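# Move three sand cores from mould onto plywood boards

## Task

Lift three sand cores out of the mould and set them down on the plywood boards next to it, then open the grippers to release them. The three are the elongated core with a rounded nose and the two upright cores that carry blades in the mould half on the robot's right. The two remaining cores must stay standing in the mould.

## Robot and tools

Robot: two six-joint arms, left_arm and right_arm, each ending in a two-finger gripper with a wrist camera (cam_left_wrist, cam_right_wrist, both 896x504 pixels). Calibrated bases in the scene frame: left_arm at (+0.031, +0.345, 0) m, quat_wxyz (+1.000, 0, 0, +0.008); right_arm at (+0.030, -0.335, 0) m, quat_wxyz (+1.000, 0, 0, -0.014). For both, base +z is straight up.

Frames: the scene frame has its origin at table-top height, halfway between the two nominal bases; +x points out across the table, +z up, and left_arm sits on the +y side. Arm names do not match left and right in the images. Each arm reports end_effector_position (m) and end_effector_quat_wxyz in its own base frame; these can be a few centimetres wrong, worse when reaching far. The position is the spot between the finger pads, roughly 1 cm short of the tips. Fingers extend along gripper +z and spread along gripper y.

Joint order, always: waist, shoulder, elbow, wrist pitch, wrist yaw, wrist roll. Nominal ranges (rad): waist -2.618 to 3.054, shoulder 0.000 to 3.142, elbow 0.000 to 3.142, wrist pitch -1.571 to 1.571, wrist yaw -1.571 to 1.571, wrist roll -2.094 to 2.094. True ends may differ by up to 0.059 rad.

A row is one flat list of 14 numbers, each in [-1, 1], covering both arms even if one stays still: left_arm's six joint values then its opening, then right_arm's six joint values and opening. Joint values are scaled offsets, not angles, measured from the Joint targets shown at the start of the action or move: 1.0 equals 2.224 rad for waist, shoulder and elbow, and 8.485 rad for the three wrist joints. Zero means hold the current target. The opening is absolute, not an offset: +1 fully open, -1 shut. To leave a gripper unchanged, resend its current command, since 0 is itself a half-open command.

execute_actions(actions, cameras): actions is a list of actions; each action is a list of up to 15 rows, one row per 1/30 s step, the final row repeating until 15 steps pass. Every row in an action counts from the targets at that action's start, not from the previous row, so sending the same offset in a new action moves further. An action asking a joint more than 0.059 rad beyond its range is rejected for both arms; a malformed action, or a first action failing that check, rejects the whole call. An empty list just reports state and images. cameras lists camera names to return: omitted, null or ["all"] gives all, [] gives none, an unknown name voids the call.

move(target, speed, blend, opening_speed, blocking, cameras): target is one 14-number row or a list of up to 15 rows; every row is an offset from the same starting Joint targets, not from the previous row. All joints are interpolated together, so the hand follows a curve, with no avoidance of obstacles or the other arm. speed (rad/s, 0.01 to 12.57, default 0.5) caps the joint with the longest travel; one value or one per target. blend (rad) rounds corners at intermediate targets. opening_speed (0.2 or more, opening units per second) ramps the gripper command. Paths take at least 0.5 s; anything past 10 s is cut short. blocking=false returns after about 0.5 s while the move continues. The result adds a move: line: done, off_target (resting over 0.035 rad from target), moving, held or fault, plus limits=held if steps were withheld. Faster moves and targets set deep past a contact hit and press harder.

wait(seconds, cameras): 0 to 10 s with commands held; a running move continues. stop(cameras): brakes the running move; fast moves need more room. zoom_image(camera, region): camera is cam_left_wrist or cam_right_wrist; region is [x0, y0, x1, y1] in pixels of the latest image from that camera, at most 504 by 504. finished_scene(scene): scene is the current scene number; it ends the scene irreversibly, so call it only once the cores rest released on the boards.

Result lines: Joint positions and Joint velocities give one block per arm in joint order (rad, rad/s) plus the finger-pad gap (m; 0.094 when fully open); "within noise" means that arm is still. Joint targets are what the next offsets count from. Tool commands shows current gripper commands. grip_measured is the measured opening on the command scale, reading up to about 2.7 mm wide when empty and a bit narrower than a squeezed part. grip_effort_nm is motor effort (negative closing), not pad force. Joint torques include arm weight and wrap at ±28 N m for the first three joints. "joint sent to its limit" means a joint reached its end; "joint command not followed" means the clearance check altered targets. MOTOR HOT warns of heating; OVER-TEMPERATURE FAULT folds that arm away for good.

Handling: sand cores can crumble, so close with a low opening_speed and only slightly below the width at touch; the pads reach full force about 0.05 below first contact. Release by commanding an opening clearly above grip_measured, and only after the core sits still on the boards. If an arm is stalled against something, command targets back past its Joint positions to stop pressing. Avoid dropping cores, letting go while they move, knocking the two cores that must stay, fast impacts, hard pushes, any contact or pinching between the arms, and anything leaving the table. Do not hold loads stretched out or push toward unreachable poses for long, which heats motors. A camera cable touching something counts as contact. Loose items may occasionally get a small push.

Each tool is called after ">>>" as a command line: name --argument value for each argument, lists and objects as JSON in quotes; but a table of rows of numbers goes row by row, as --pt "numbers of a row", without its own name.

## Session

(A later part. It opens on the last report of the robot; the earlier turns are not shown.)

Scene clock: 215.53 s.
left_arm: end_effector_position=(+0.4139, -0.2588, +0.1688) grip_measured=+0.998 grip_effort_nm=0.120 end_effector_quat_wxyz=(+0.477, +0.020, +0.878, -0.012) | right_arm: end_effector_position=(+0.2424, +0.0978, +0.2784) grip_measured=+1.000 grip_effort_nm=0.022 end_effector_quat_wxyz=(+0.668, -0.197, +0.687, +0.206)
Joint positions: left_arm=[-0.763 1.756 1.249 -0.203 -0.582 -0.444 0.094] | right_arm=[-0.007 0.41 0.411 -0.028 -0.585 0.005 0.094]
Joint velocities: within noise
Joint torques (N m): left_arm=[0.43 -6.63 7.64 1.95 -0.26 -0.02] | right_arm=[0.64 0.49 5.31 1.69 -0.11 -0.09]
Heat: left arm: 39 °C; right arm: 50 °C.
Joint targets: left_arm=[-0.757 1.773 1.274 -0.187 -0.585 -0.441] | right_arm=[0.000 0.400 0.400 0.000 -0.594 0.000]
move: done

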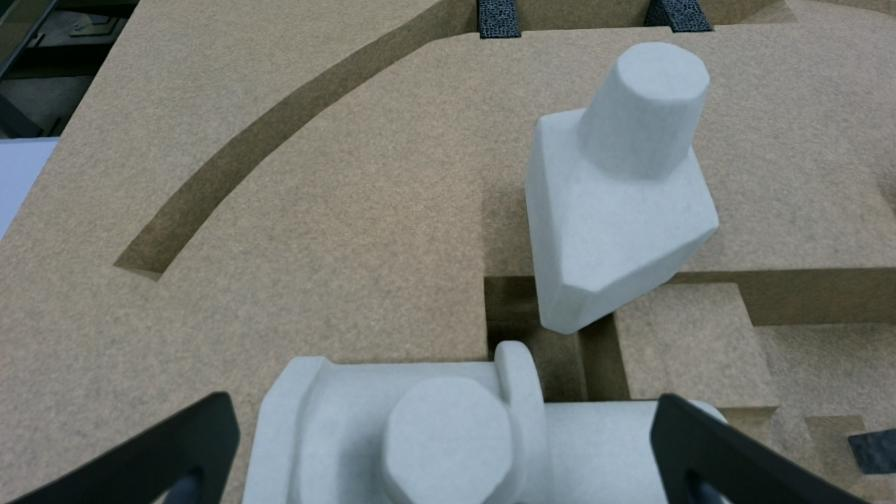

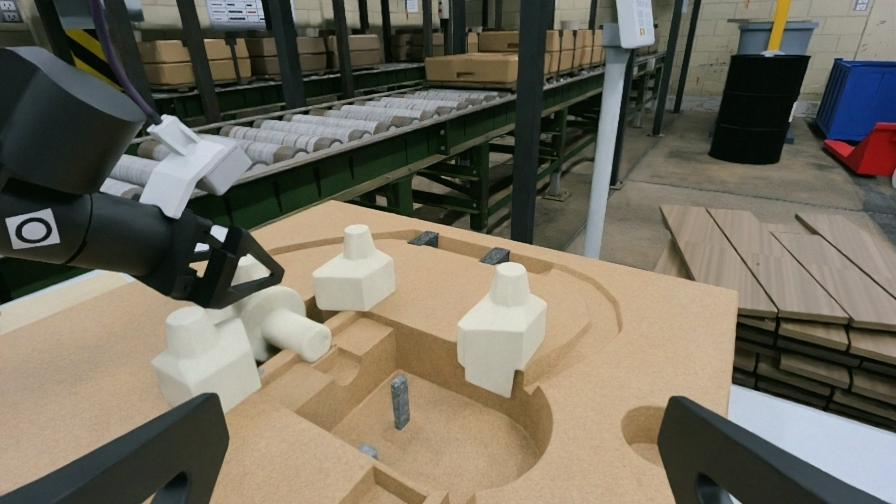

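>>> move --target '[0,0,0,0,0,0,-0.15,0,0,0,0,0,0,1]' --opening_speed 0.7

>>> zoom_image --camera "cam_right_wrist" --region '[160, 200, 360, 380]'

Scene clock: 221.47 s.
left_arm: end_effector_position=(+0.4139, -0.2589, +0.1687) grip_measured=-0.148 grip_effort_nm=-0.061 end_effector_quat_wxyz=(+0.477, +0.021, +0.879, -0.012) | right_arm: end_effector_position=(+0.2424, +0.0978, +0.2785) grip_measured=+1.000 grip_effort_nm=0.017 end_effector_quat_wxyz=(+0.668, -0.197, +0.687, +0.206)
Joint positions: left_arm=[-0.763 1.756 1.249 -0.203 -0.581 -0.443 0.04] | right_arm=[-0.007 0.41 0.411 -0.027 -0.585 0.005 0.094]
Joint velocities: within noise
Joint torques (N m): left_arm=[0.44 -6.63 7.65 1.97 -0.27 -0.04] | right_arm=[0.64 0.49 5.31 1.69 -0.11 -0.1]
Heat: left arm: 38 °C; right arm: 50 °C.
Joint targets: left_arm=[-0.757 1.773 1.274 -0.187 -0.585 -0.441] | right_arm=[0.000 0.400 0.400 0.000 -0.594 0.000]
move: done

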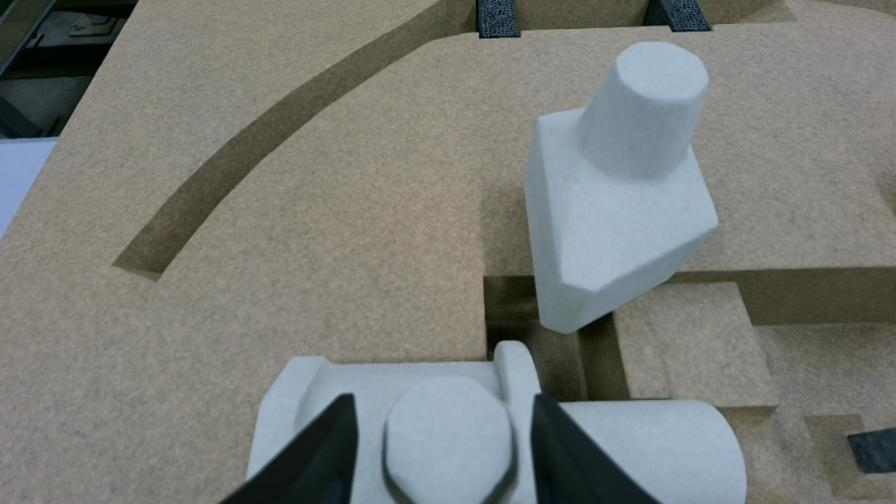

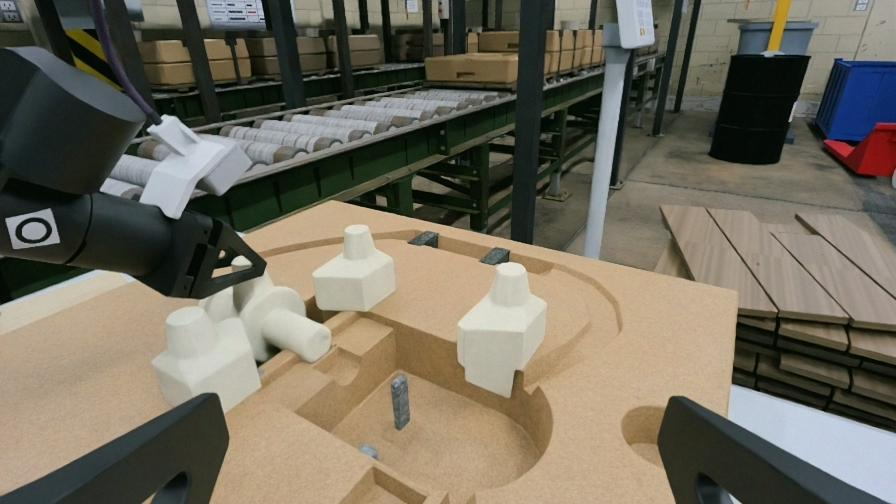

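Scaled by 2.520.

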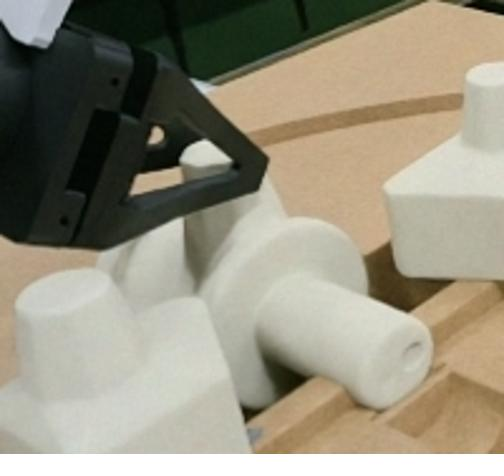

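>>> move --target '[0,0,0,0,0,0,-0.4,0,0,0,0,0,0,1]' --opening_speed 0.2 --cameras '["cam_left_wrist"]'

Scene clock: 225.40 s.
left_arm: end_effector_position=(+0.4139, -0.2598, +0.1688) grip_measured=-0.394 grip_effort_nm=-0.623 end_effector_quat_wxyz=(+0.477, +0.021, +0.879, -0.015) | right_arm: end_effector_position=(+0.2424, +0.0978, +0.2785) grip_measured=+1.000 grip_effort_nm=0.017 end_effector_quat_wxyz=(+0.668, -0.197, +0.687, +0.206)
Joint positions: left_arm=[-0.763 1.756 1.249 -0.201 -0.577 -0.443 0.028] | right_arm=[-0.007 0.41 0.411 -0.027 -0.585 0.005 0.094]
Joint velocities: within noise
Joint torques (N m): left_arm=[0.47 -6.58 7.62 1.95 -0.31 -0.04] | right_arm=[0.61 0.47 5.33 1.69 -0.11 -0.1]
Heat: left arm: 38 °C; right arm: 50 °C.
Joint targets: left_arm=[-0.757 1.773 1.274 -0.187 -0.585 -0.441] | right_arm=[0.000 0.400 0.400 0.000 -0.594 0.000]
move: done
Images, in order (width x height): cam_left_wrist 896x504.

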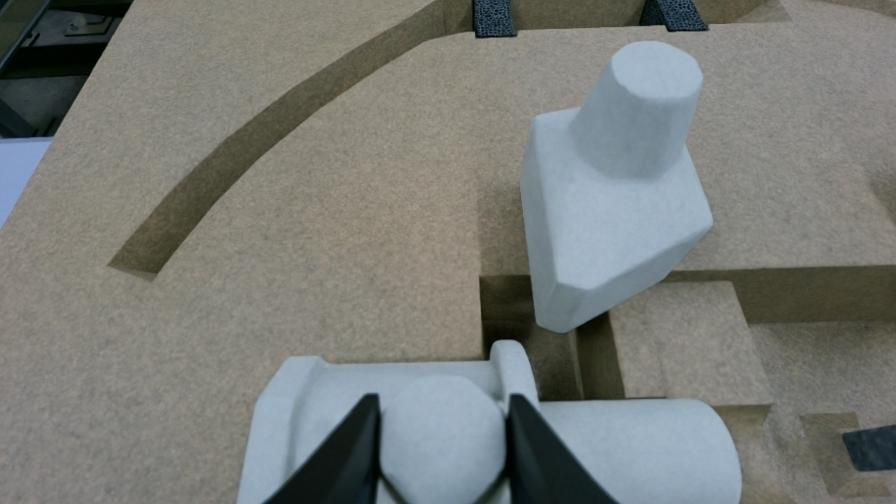

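>>> move --target '[0,0,0,0,0,0,-0.54,0,0,0,0,0,0,1]' --opening_speed 0.2 --cameras '[]'

Scene clock: 228.13 s.
left_arm: end_effector_position=(+0.4139, -0.2598, +0.1688) grip_measured=-0.404 grip_effort_nm=-1.004 end_effector_quat_wxyz=(+0.477, +0.021, +0.879, -0.015) | right_arm: end_effector_position=(+0.2423, +0.0979, +0.2785) grip_measured=+1.000 grip_effort_nm=0.022 end_effector_quat_wxyz=(+0.668, -0.197, +0.687, +0.206)
Joint positions: left_arm=[-0.763 1.756 1.249 -0.201 -0.577 -0.443 0.028] | right_arm=[-0.007 0.41 0.411 -0.027 -0.586 0.005 0.094]
Joint velocities: within noise
Joint torques (N m): left_arm=[0.42 -6.72 7.64 1.95 -0.32 -0.02] | right_arm=[0.61 0.5 5.31 1.69 -0.11 -0.09]
Heat: left arm: 38 °C; right arm: 50 °C.
Joint targets: left_arm=[-0.757 1.773 1.274 -0.187 -0.585 -0.441] | right_arm=[0.000 0.400 0.400 0.000 -0.594 0.000]
move: done
No camera images: "cameras" was empty.

>>> move --pt "0 -0.0531 0.0827 -0.0169 0 0 -0.54 0 0 0 0 0 0 1" --pt "0 -0.045 0.2194 -0.0499 0 0 -0.54 0 0 0 0 0 0 1" --speed 0.2

>>> zoom_image --camera "cam_right_wrist" --region '[0, 60, 420, 400]'

Scene clock: 237.17 s.
left_arm: end_effector_position=(+0.4086, -0.2605, +0.2812) grip_measured=-0.404 grip_effort_nm=-0.994 end_effector_quat_wxyz=(+0.460, +0.032, +0.887, -0.020) | right_arm: end_effector_position=(+0.2423, +0.0979, +0.2786) grip_measured=+1.000 grip_effort_nm=0.017 end_effector_quat_wxyz=(+0.668, -0.197, +0.687, +0.206)
Joint positions: left_arm=[-0.76 1.737 1.704 -0.704 -0.54 -0.444 0.028] | right_arm=[-0.007 0.41 0.411 -0.027 -0.586 0.005 0.094]
Joint velocities: within noise
Joint torques (N m): left_arm=[0.29 -12.66 10.51 2.79 -0.74 -0.03] | right_arm=[0.64 0.46 5.31 1.69 -0.11 -0.1]
Heat: left arm: 39 °C; right arm: 50 °C.
Joint targets: left_arm=[-0.757 1.673 1.762 -0.610 -0.585 -0.441] | right_arm=[0.000 0.400 0.400 0.000 -0.594 0.000]
move: off_target (left_arm); left_arm: the wrist pitch is farthest, 0.093 rad from its target

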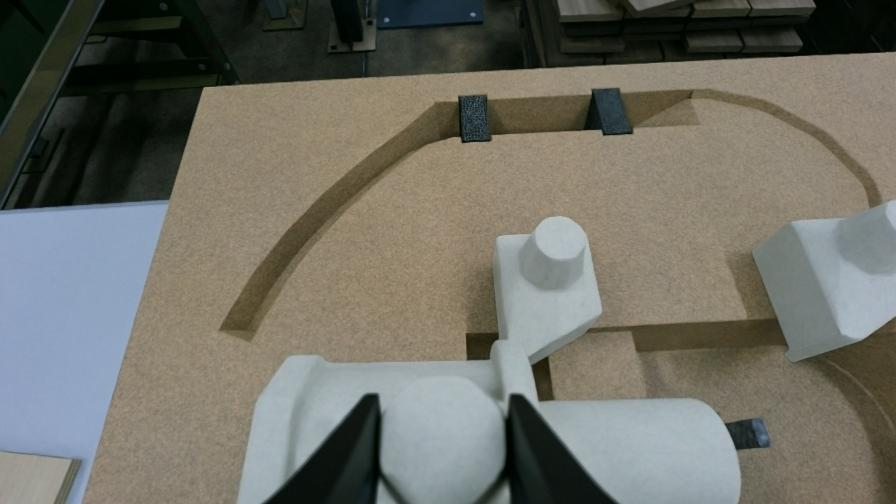

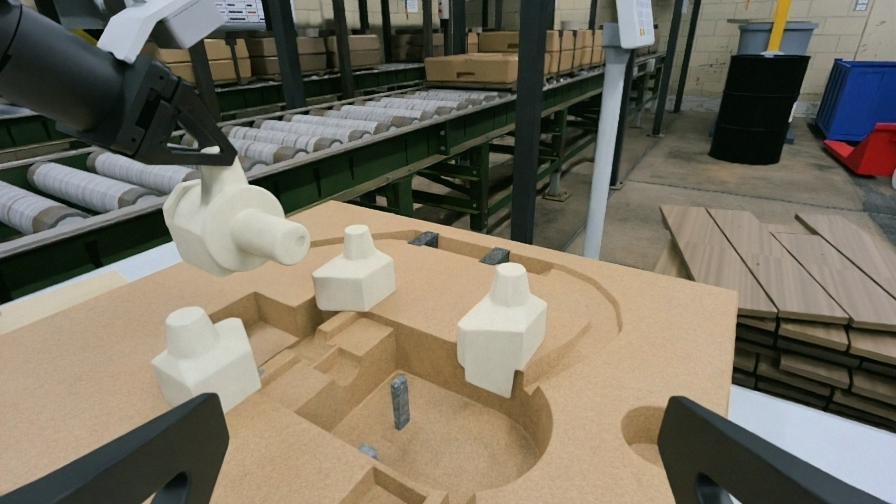

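Scaled by 1.200.

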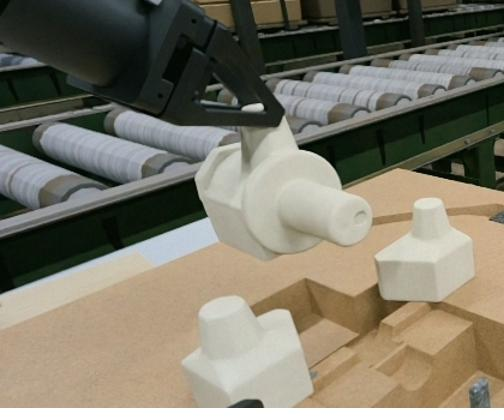

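>>> move --pt "0 -0.2127 -0.2392 0.0306 0.0336 0.0166 -0.54 0 0 0 0 0 0 1" --pt "0.5877 -0.1003 -0.0504 -0.0636 0.0925 -0.0305 -0.54 0 0 0 0 0 0 1" --speed 0.5 --cameras '["cam_left_wrist"]'

Scene clock: 297.27 s.
left_arm: end_effector_position=(+0.3079, +0.1570, +0.2595) grip_measured=-0.405 grip_effort_nm=-0.999 end_effector_quat_wxyz=(+0.246, -0.541, +0.799, -0.092) | right_arm: end_effector_position=(+0.2423, +0.0979, +0.2786) grip_measured=+1.000 grip_effort_nm=0.017 end_effector_quat_wxyz=(+0.668, -0.197, +0.687, +0.206)
Joint positions: left_arm=[0.549 1.457 1.597 -1.2 0.156 -0.682 0.028] | right_arm=[-0.007 0.41 0.411 -0.027 -0.586 0.005 0.094]
Joint velocities: within noise
Joint torques (N m): left_arm=[0.16 -5.45 9.5 1.91 0.62 -0.26] | right_arm=[0.64 0.49 5.33 1.7 -0.11 -0.09]
Heat: left arm: 45 °C; right arm: 50 °C.
Joint targets: left_arm=[0.550 1.450 1.650 -1.150 0.199 -0.700] | right_arm=[0.000 0.400 0.400 0.000 -0.594 0.000]
move: off_target (left_arm); left_arm: the elbow is farthest, 0.053 rad from its target
Images, in order (width x height): cam_left_wrist 896x504.

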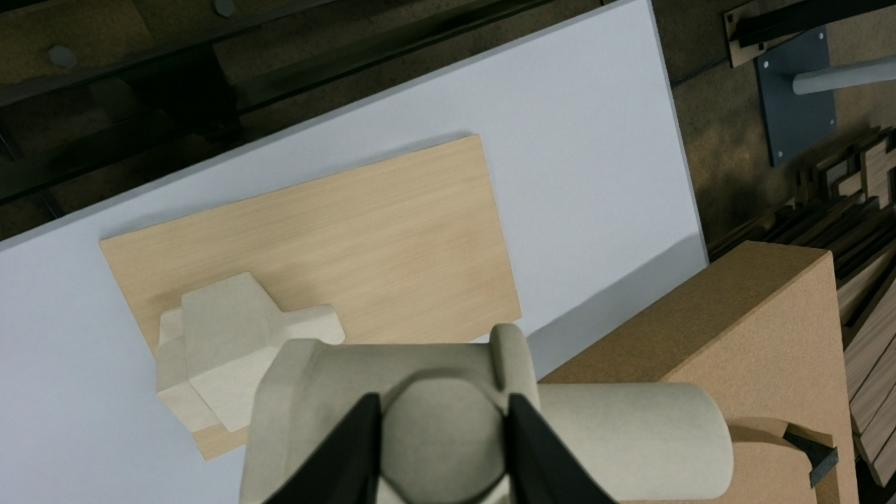

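>>> move --target '[0.0291,0.2273,0.0643,-0.0165,0.0343,-0.0424,-0.54,0,0,0,0,0,0,1]' --speed 0.3 --cameras '["cam_left_wrist"]'

Scene clock: 302.67 s.
left_arm: end_effector_position=(+0.3620, +0.1678, +0.1355) grip_measured=-0.405 grip_effort_nm=-0.999 end_effector_quat_wxyz=(+0.002, +0.714, -0.670, +0.203) | right_arm: end_effector_position=(+0.2423, +0.0979, +0.2786) grip_measured=+1.000 grip_effort_nm=0.022 end_effector_quat_wxyz=(+0.668, -0.197, +0.687, +0.206)
Joint positions: left_arm=[0.607 1.964 1.749 -1.271 0.401 -1.044 0.028] | right_arm=[-0.007 0.41 0.411 -0.027 -0.586 0.005 0.094]
Joint velocities: within noise
Joint torques (N m): left_arm=[0.64 -9.43 8.51 0.39 1.31 -0.21] | right_arm=[0.62 0.47 5.3 1.69 -0.11 -0.09]
Heat: left arm: 44 °C; right arm: 50 °C.
Joint targets: left_arm=[0.615 1.955 1.793 -1.290 0.490 -1.059] | right_arm=[0.000 0.400 0.400 0.000 -0.594 0.000]
move: off_target (left_arm); left_arm: the wrist yaw is farthest, 0.089 rad from its target
Images, in order (width x height): cam_left_wrist 896x504.

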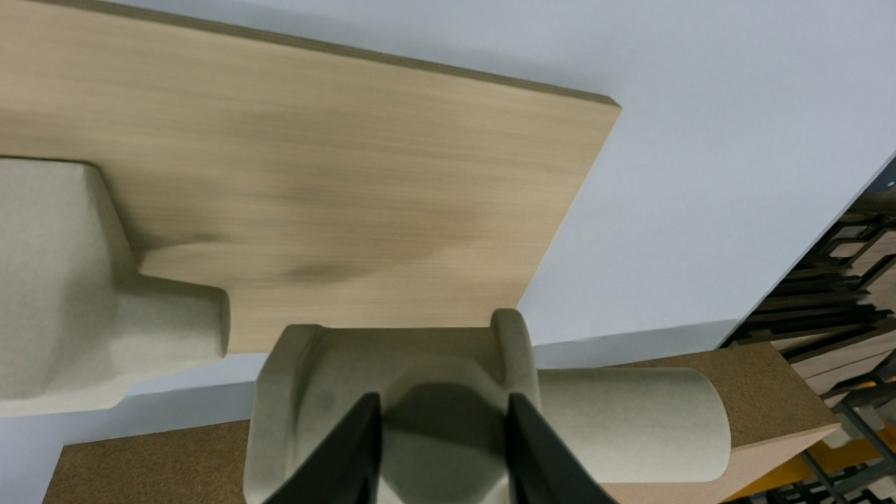

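>>> move --target '[0.0027,0.1532,0.0818,-0.0247,0.0071,0,-0.54,0,0,0,0,0,0,1]' --speed 0.15 --cameras '["cam_left_wrist"]'

Scene clock: 313.53 s.
left_arm: end_effector_position=(+0.3695, +0.1621, +0.0756) grip_measured=-0.405 grip_effort_nm=-0.999 end_effector_quat_wxyz=(+0.150, +0.733, -0.628, +0.213) | right_arm: end_effector_position=(+0.2423, +0.0979, +0.2786) grip_measured=+1.000 grip_effort_nm=0.022 end_effector_quat_wxyz=(+0.668, -0.197, +0.687, +0.206)
Joint positions: left_arm=[0.619 2.276 1.95 -1.454 0.488 -1.053 0.028] | right_arm=[-0.007 0.41 0.411 -0.027 -0.586 0.005 0.094]
Joint velocities: within noise
Joint torques (N m): left_arm=[0.17 -9.2 6.34 -0.46 1.04 -0.12] | right_arm=[0.62 0.47 5.31 1.69 -0.11 -0.1]
Heat: left arm: 42 °C; right arm: 51 °C.
Joint targets: left_arm=[0.621 2.296 1.975 -1.499 0.551 -1.060] | right_arm=[0.000 0.400 0.400 0.000 -0.594 0.000]
move: off_target (left_arm); left_arm: the wrist yaw is farthest, 0.063 rad from its target
Images, in order (width x height): cam_left_wrist 896x504.

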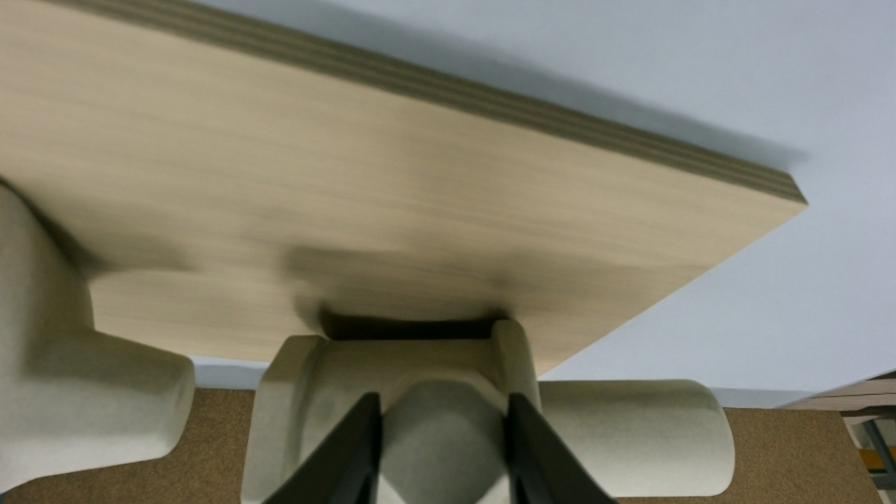

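>>> move --target '[0,0.0067,-0.0301,0.0093,0,0,-0.54,0,0,0,0,0,0,1]' --speed 0.1 --cameras '["cam_left_wrist"]'

Scene clock: 322.20 s.
left_arm: end_effector_position=(+0.3721, +0.1597, +0.0684) grip_measured=-0.405 grip_effort_nm=-0.999 end_effector_quat_wxyz=(+0.152, +0.732, -0.624, +0.226) | right_arm: end_effector_position=(+0.2423, +0.0979, +0.2786) grip_measured=+1.000 grip_effort_nm=0.017 end_effector_quat_wxyz=(+0.668, -0.197, +0.687, +0.206)
Joint positions: left_arm=[0.621 2.28 1.92 -1.419 0.515 -1.053 0.028] | right_arm=[-0.007 0.41 0.411 -0.027 -0.586 0.005 0.094]
Joint velocities: within noise
Joint torques (N m): left_arm=[0.01 -8.4 3.21 0.05 0.74 -0.12] | right_arm=[0.62 0.46 5.33 1.7 -0.11 -0.09]
Heat: left arm: 41 °C; right arm: 51 °C.
Joint targets: left_arm=[0.621 2.311 1.908 -1.421 0.551 -1.060] | right_arm=[0.000 0.400 0.400 0.000 -0.594 0.000]
move: off_target (left_arm); left_arm: the wrist yaw is farthest, 0.036 rad from its target
Images, in order (width x height): cam_left_wrist 896x504.

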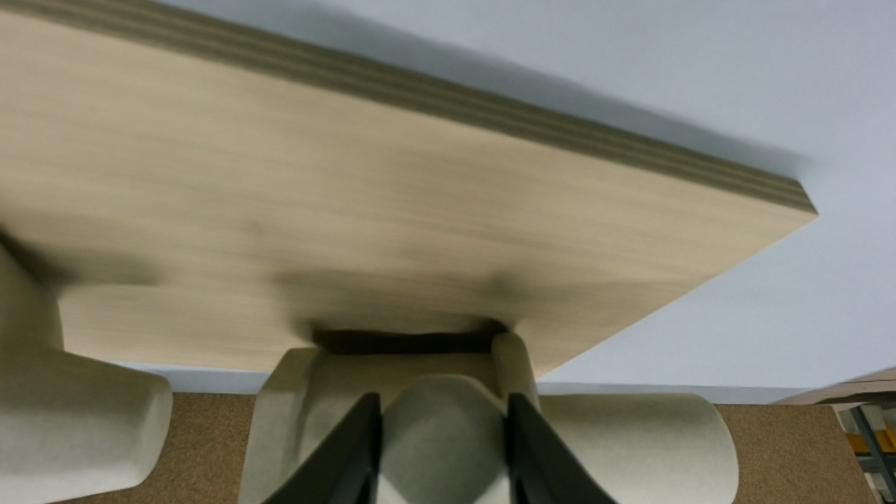

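>>> move --target '[0,0.0022,-0.0095,0.0030,0,0,-0.54,0,0,0,0,0,0,1]' --speed 0.08 --cameras '["cam_left_wrist"]'

Scene clock: 335.07 s.
left_arm: end_effector_position=(+0.3728, +0.1591, +0.0649) grip_measured=-0.405 grip_effort_nm=-0.999 end_effector_quat_wxyz=(+0.153, +0.732, -0.622, +0.232) | right_arm: end_effector_position=(+0.2423, +0.0979, +0.2787) grip_measured=+1.000 grip_effort_nm=0.017 end_effector_quat_wxyz=(+0.669, -0.198, +0.687, +0.206)
Joint positions: left_arm=[0.624 2.28 1.902 -1.4 0.527 -1.053 0.028] | right_arm=[-0.007 0.41 0.411 -0.026 -0.586 0.005 0.094]
Joint velocities: within noise
Joint torques (N m): left_arm=[-0.17 -8.12 3 0.09 0.6 -0.13] | right_arm=[0.64 0.49 5.33 1.69 -0.1 -0.1]
Heat: left arm: 42 °C; right arm: 51 °C.
Joint targets: left_arm=[0.621 2.316 1.887 -1.395 0.551 -1.060] | right_arm=[0.000 0.400 0.400 0.000 -0.594 0.000]
move: off_target (left_arm); left_arm: the shoulder is farthest, 0.036 rad from its target
Images, in order (width x height): cam_left_wrist 896x504.

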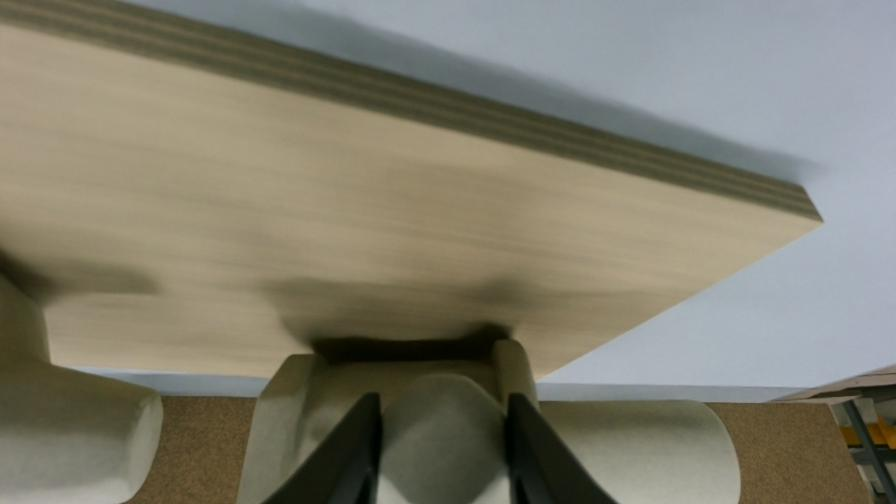

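>>> move --target '[0,0,0,0,0,0,-0.54,0.2,0,0,0,0,0,1]' --speed 0.6 --cameras '["cam_right_wrist"]'

Scene clock: 340.97 s.
left_arm: end_effector_position=(+0.3729, +0.1591, +0.0649) grip_measured=-0.405 grip_effort_nm=-1.004 end_effector_quat_wxyz=(+0.153, +0.732, -0.622, +0.232) | right_arm: end_effector_position=(+0.1763, +0.1928, +0.2787) grip_measured=+1.000 grip_effort_nm=0.017 end_effector_quat_wxyz=(+0.606, -0.345, +0.626, +0.349)
Joint positions: left_arm=[0.624 2.28 1.902 -1.4 0.528 -1.053 0.028] | right_arm=[0.437 0.41 0.411 -0.026 -0.589 0.005 0.094]
Joint velocities: within noise
Joint torques (N m): left_arm=[-0.12 -8.12 3.03 0.08 0.59 -0.13] | right_arm=[0.65 0.49 5.3 1.69 -0.07 -0.1]
Heat: left arm: 42 °C; right arm: 51 °C.
Joint targets: left_arm=[0.621 2.316 1.887 -1.395 0.551 -1.060] | right_arm=[0.445 0.400 0.400 0.000 -0.594 0.000]
move: off_target (left_arm); left_arm: the shoulder is farthest, 0.036 rad from its target
Images, in order (width x height): cam_right_wrist 896x504.

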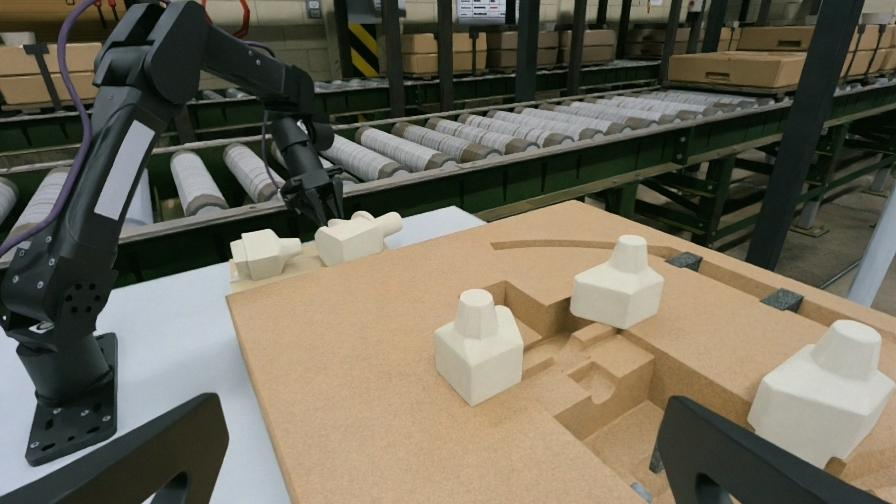

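>>> zoom_image --camera "cam_right_wrist" --region '[220, 160, 440, 300]'

Scaled by 2.291.

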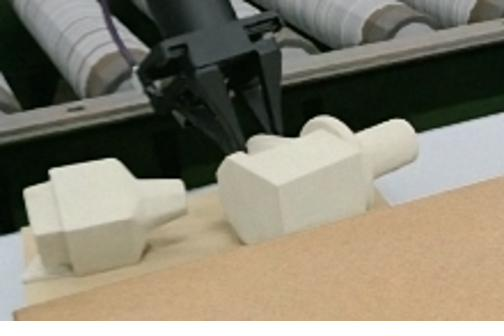

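>>> move --target '[0,0.0035,-0.0110,0.0030,0,0,-0.54,0,0,0,0,0,0,1]' --speed 0.08 --cameras '["cam_left_wrist"]'

Scene clock: 345.53 s.
left_arm: end_effector_position=(+0.3741, +0.1571, +0.0609) grip_measured=-0.405 grip_effort_nm=-0.999 end_effector_quat_wxyz=(+0.153, +0.731, -0.620, +0.240) | right_arm: end_effector_position=(+0.1763, +0.1928, +0.2787) grip_measured=+1.000 grip_effort_nm=0.022 end_effector_quat_wxyz=(+0.606, -0.345, +0.626, +0.349)
Joint positions: left_arm=[0.624 2.28 1.881 -1.377 0.543 -1.053 0.028] | right_arm=[0.437 0.41 0.411 -0.026 -0.589 0.005 0.094]
Joint velocities: within noise
Joint torques (N m): left_arm=[-0.24 -7.57 2.78 0.1 0.44 -0.11] | right_arm=[0.66 0.46 5.33 1.68 -0.08 -0.1]
Heat: left arm: 42 °C; right arm: 51 °C.
Joint targets: left_arm=[0.621 2.324 1.863 -1.369 0.551 -1.060] | right_arm=[0.445 0.400 0.400 0.000 -0.594 0.000]
move: off_target (left_arm); left_arm: the shoulder is farthest, 0.044 rad from its target
Images, in order (width x height): cam_left_wrist 896x504.

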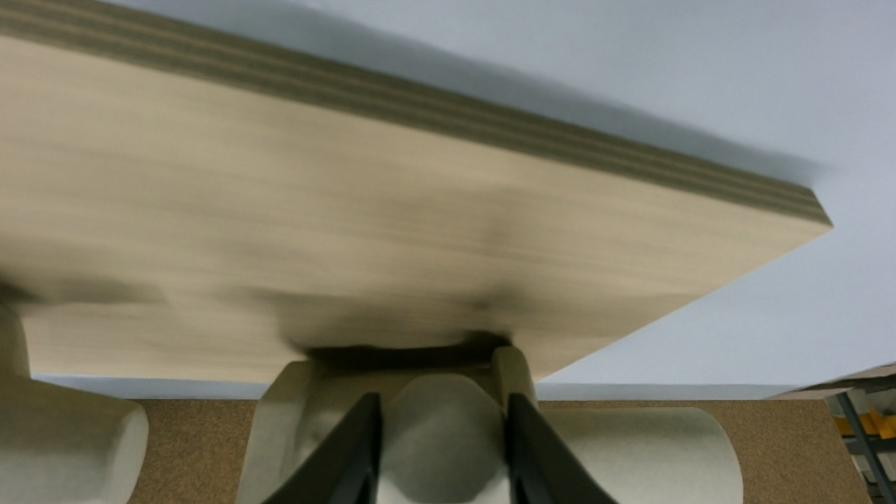

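>>> move --target '[0,0.0075,0.003,-0.0075,-0.006,0,-0.54,0,0,0,0,0,0,1]' --speed 0.08 --cameras '["cam_left_wrist"]'

Scene clock: 349.77 s.
left_arm: end_effector_position=(+0.3724, +0.1584, +0.0576) grip_measured=-0.405 grip_effort_nm=-1.004 end_effector_quat_wxyz=(+0.158, +0.733, -0.617, +0.239) | right_arm: end_effector_position=(+0.1763, +0.1928, +0.2787) grip_measured=+1.000 grip_effort_nm=0.017 end_effector_quat_wxyz=(+0.606, -0.345, +0.626, +0.349)
Joint positions: left_arm=[0.629 2.289 1.881 -1.379 0.543 -1.053 0.028] | right_arm=[0.437 0.41 0.411 -0.026 -0.589 0.005 0.094]
Joint velocities: within noise
Joint torques (N m): left_arm=[-0.59 -7.04 3.26 -0.57 -0.14 -0.11] | right_arm=[0.68 0.46 5.33 1.69 -0.08 -0.09]
Heat: left arm: 42 °C; right arm: 51 °C.
Joint targets: left_arm=[0.621 2.341 1.869 -1.433 0.500 -1.060] | right_arm=[0.445 0.400 0.400 0.000 -0.594 0.000]
move: off_target (left_arm); left_arm: the wrist pitch is farthest, 0.054 rad from its target
Images, in order (width x height): cam_left_wrist 896x504.

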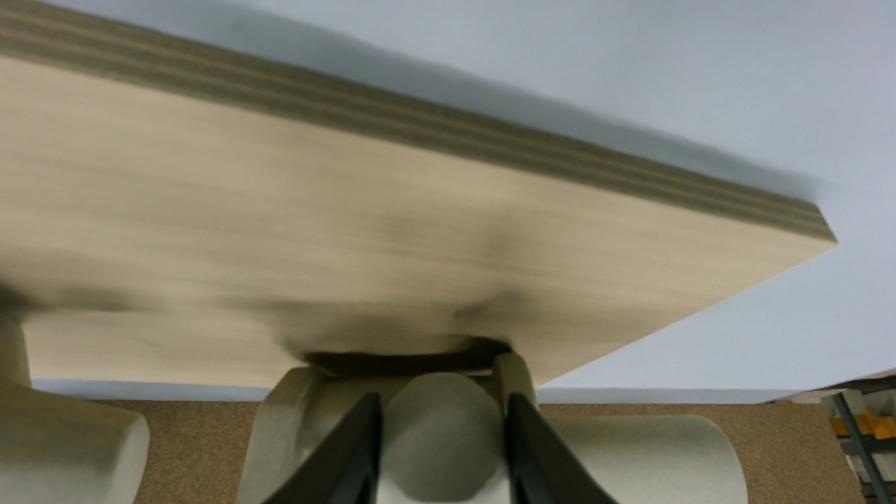

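>>> move --target '[0,0.006,-0.003,-0.002,0,0,-0.54,0,0,0,0,0,0,1]' --speed 0.06 --cameras '["cam_left_wrist"]'

Scene clock: 352.40 s.
left_arm: end_effector_position=(+0.3711, +0.1554, +0.0546) grip_measured=-0.405 grip_effort_nm=-1.004 end_effector_quat_wxyz=(+0.170, +0.734, -0.612, +0.241) | right_arm: end_effector_position=(+0.1763, +0.1928, +0.2787) grip_measured=+1.000 grip_effort_nm=0.017 end_effector_quat_wxyz=(+0.606, -0.345, +0.626, +0.349)
Joint positions: left_arm=[0.629 2.302 1.881 -1.39 0.554 -1.053 0.028] | right_arm=[0.437 0.41 0.411 -0.026 -0.589 0.005 0.094]
Joint velocities: within noise
Joint torques (N m): left_arm=[-0.61 -7.01 2.82 -0.67 -0.26 -0.13] | right_arm=[0.69 0.46 5.31 1.69 -0.08 -0.09]
Heat: left arm: 42 °C; right arm: 51 °C.
Joint targets: left_arm=[0.621 2.354 1.863 -1.450 0.500 -1.060] | right_arm=[0.445 0.400 0.400 0.000 -0.594 0.000]
move: off_target (left_arm); left_arm: the wrist pitch is farthest, 0.060 rad from its target
Images, in order (width x height): cam_left_wrist 896x504.

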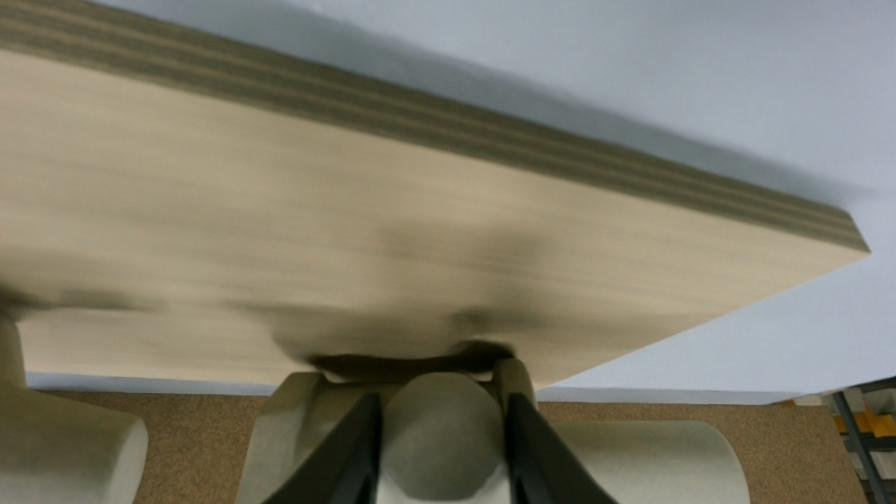

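>>> move --target '[0,0.004,-0.003,0,0,0,-0.54,0,0,0,0,0,0,1]' --speed 0.06 --cameras '["cam_left_wrist"]'

Scene clock: 355.17 s.
left_arm: end_effector_position=(+0.3707, +0.1556, +0.0533) grip_measured=-0.405 grip_effort_nm=-0.999 end_effector_quat_wxyz=(+0.172, +0.734, -0.610, +0.242) | right_arm: end_effector_position=(+0.1763, +0.1928, +0.2787) grip_measured=+1.000 grip_effort_nm=0.017 end_effector_quat_wxyz=(+0.606, -0.345, +0.626, +0.349)
Joint positions: left_arm=[0.631 2.306 1.881 -1.391 0.557 -1.053 0.028] | right_arm=[0.437 0.41 0.411 -0.026 -0.589 0.005 0.094]
Joint velocities: within noise
Joint torques (N m): left_arm=[-0.75 -6.65 2.26 -0.68 -0.29 -0.13] | right_arm=[0.68 0.47 5.34 1.69 -0.07 -0.09]
Heat: left arm: 42 °C; right arm: 51 °C.
Joint targets: left_arm=[0.621 2.363 1.856 -1.450 0.500 -1.060] | right_arm=[0.445 0.400 0.400 0.000 -0.594 0.000]
move: off_target (left_arm); left_arm: the wrist pitch is farthest, 0.059 rad from its target
Images, in order (width x height): cam_left_wrist 896x504.

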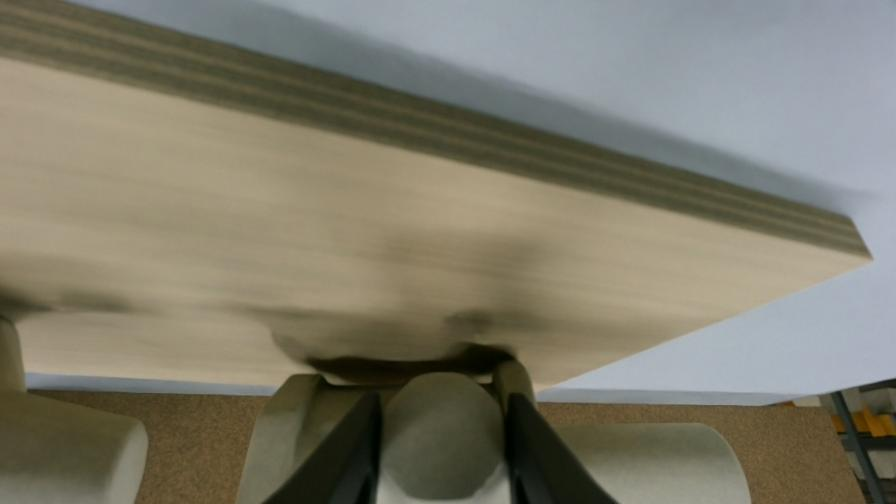

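>>> move --target '[0,0.004,-0.004,0,0,0,-0.54,0,0,0,0,0,0,1]' --speed 0.06 --cameras '["cam_left_wrist"]'

>>> zoom_image --camera "cam_left_wrist" --region '[240, 280, 580, 480]'

Scene clock: 358.73 s.
left_arm: end_effector_position=(+0.3699, +0.1539, +0.0508) grip_measured=-0.405 grip_effort_nm=-0.989 end_effector_quat_wxyz=(+0.180, +0.735, -0.606, +0.245) | right_arm: end_effector_position=(+0.1763, +0.1928, +0.2787) grip_measured=+1.000 grip_effort_nm=0.017 end_effector_quat_wxyz=(+0.606, -0.345, +0.626, +0.349)
Joint positions: left_arm=[0.632 2.316 1.881 -1.396 0.566 -1.053 0.028] | right_arm=[0.437 0.41 0.411 -0.026 -0.589 0.005 0.094]
Joint velocities: within noise
Joint torques (N m): left_arm=[-0.9 -6.78 1.43 -0.65 -0.38 -0.12] | right_arm=[0.68 0.47 5.31 1.69 -0.07 -0.09]
Heat: left arm: 41 °C; right arm: 51 °C.
Joint targets: left_arm=[0.620 2.372 1.847 -1.450 0.500 -1.060] | right_arm=[0.445 0.400 0.400 0.000 -0.594 0.000]
move: off_target (left_arm); left_arm: the wrist yaw is farthest, 0.066 rad from its target
Images, in order (width x height): cam_left_wrist 896x504.

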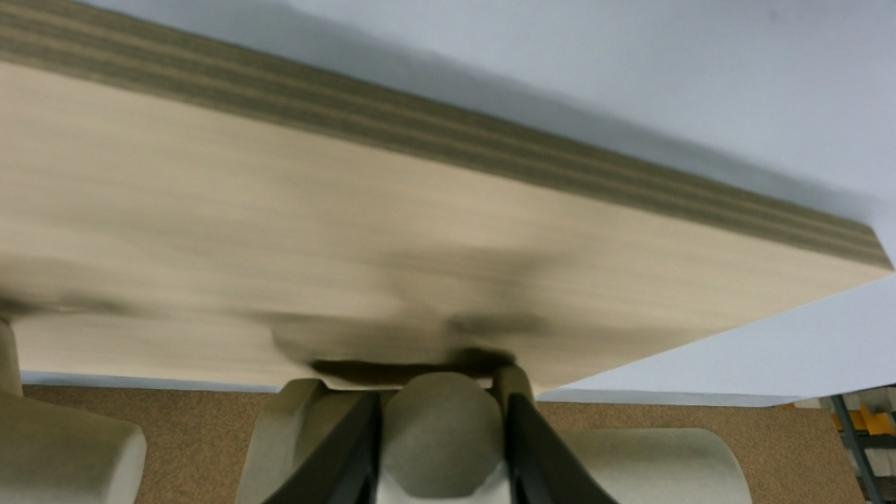

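Scaled by 1.482.

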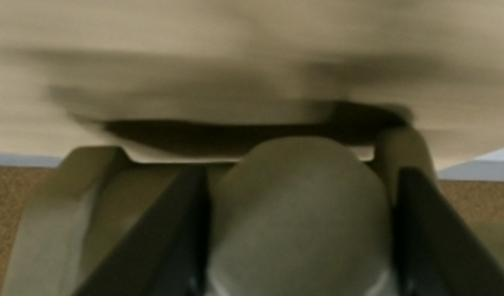

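>>> move --target '[0,0,0,0,0,0,0.0,0,0,0,0,0,0,1]' --opening_speed 0.25 --cameras '["cam_left_wrist","cam_right_wrist"]'

Scene clock: 363.80 s.
left_arm: end_effector_position=(+0.3499, +0.1496, +0.0346) grip_measured=-0.002 grip_effort_nm=0.115 end_effector_quat_wxyz=(+0.217, +0.740, -0.603, +0.205) | right_arm: end_effector_position=(+0.1763, +0.1928, +0.2787) grip_measured=+1.000 grip_effort_nm=0.017 end_effector_quat_wxyz=(+0.606, -0.345, +0.626, +0.349)
Joint positions: left_arm=[0.63 2.342 1.859 -1.438 0.504 -1.053 0.047] | right_arm=[0.437 0.41 0.411 -0.026 -0.589 0.005 0.094]
Joint velocities: within noise
Joint torques (N m): left_arm=[-0.7 -8.66 2.96 -0.39 0.25 -0.13] | right_arm=[0.68 0.46 5.33 1.68 -0.08 -0.1]
Heat: left arm: 41 °C; right arm: 51 °C.
Joint targets: left_arm=[0.621 2.372 1.847 -1.450 0.500 -1.060] | right_arm=[0.445 0.400 0.400 0.000 -0.594 0.000]
move: done

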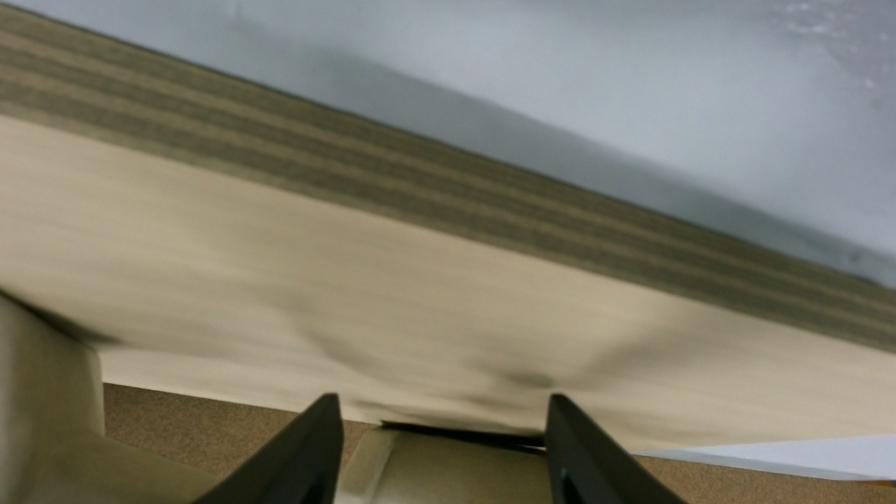

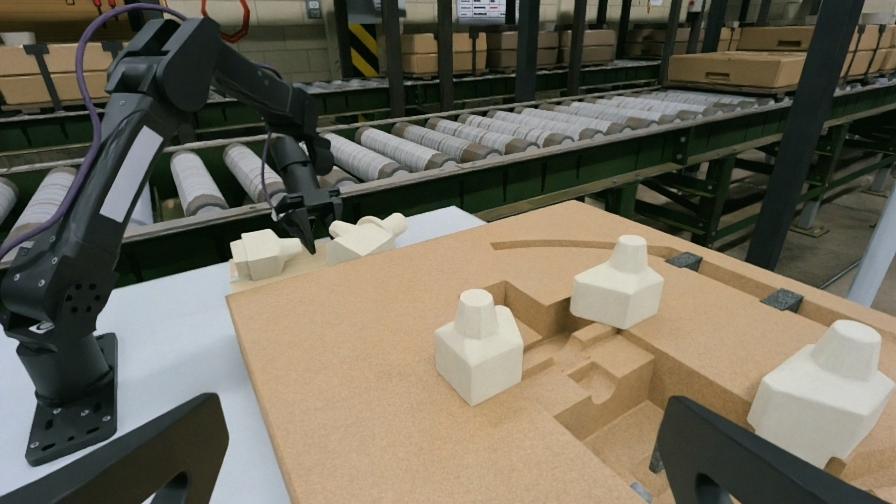

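>>> zoom_image --camera "cam_right_wrist" --region '[220, 160, 440, 300]'

>>> zoom_image --camera "cam_left_wrist" --region '[300, 360, 680, 504]'

Scaled by 2.291.

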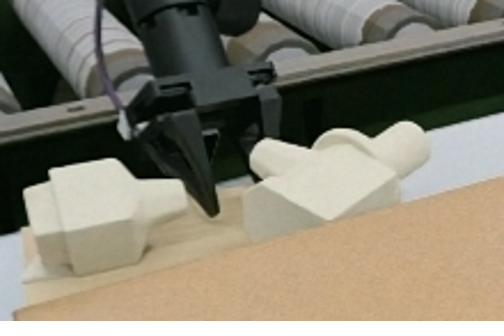

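Scaled by 1.326.

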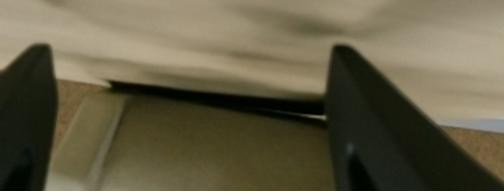

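>>> move --target '[0,0,0,0,0,0,-0.18,0,0,0,0,0,0,1]' --opening_speed 0.25 --cameras '["cam_left_wrist","cam_right_wrist"]'

>>> zoom_image --camera "cam_right_wrist" --region '[270, 180, 430, 280]'

Scene clock: 387.70 s.
left_arm: end_effector_position=(+0.3498, +0.1496, +0.0346) grip_measured=-0.178 grip_effort_nm=-0.061 end_effector_quat_wxyz=(+0.217, +0.740, -0.603, +0.205) | right_arm: end_effector_position=(+0.1763, +0.1928, +0.2787) grip_measured=+1.000 grip_effort_nm=0.017 end_effector_quat_wxyz=(+0.606, -0.345, +0.626, +0.349)
Joint positions: left_arm=[0.63 2.342 1.859 -1.438 0.504 -1.053 0.039] | right_arm=[0.437 0.41 0.411 -0.026 -0.589 0.005 0.094]
Joint velocities: within noise
Joint torques (N m): left_arm=[-0.65 -8.61 2.95 -0.37 0.27 -0.13] | right_arm=[0.64 0.49 5.3 1.69 -0.07 -0.1]
Heat: left arm: 41 °C; right arm: 51 °C.
Joint targets: left_arm=[0.621 2.372 1.847 -1.450 0.500 -1.060] | right_arm=[0.445 0.400 0.400 0.000 -0.594 0.000]
move: done

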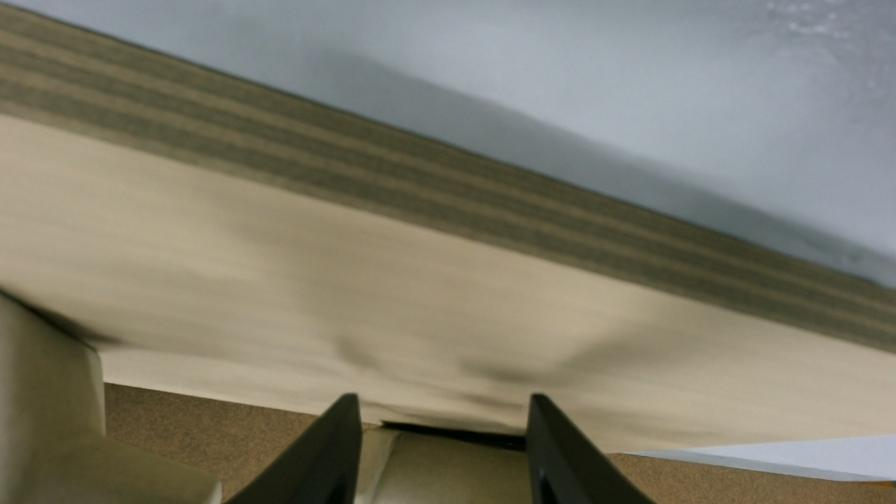

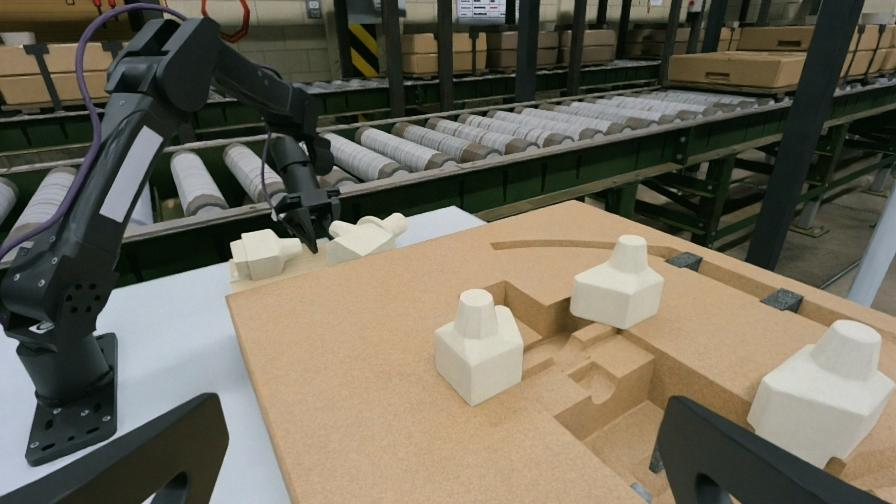

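Scaled by 3.150.

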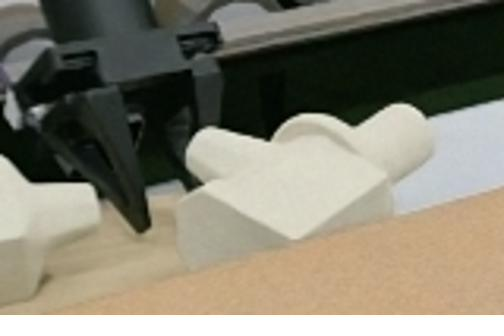

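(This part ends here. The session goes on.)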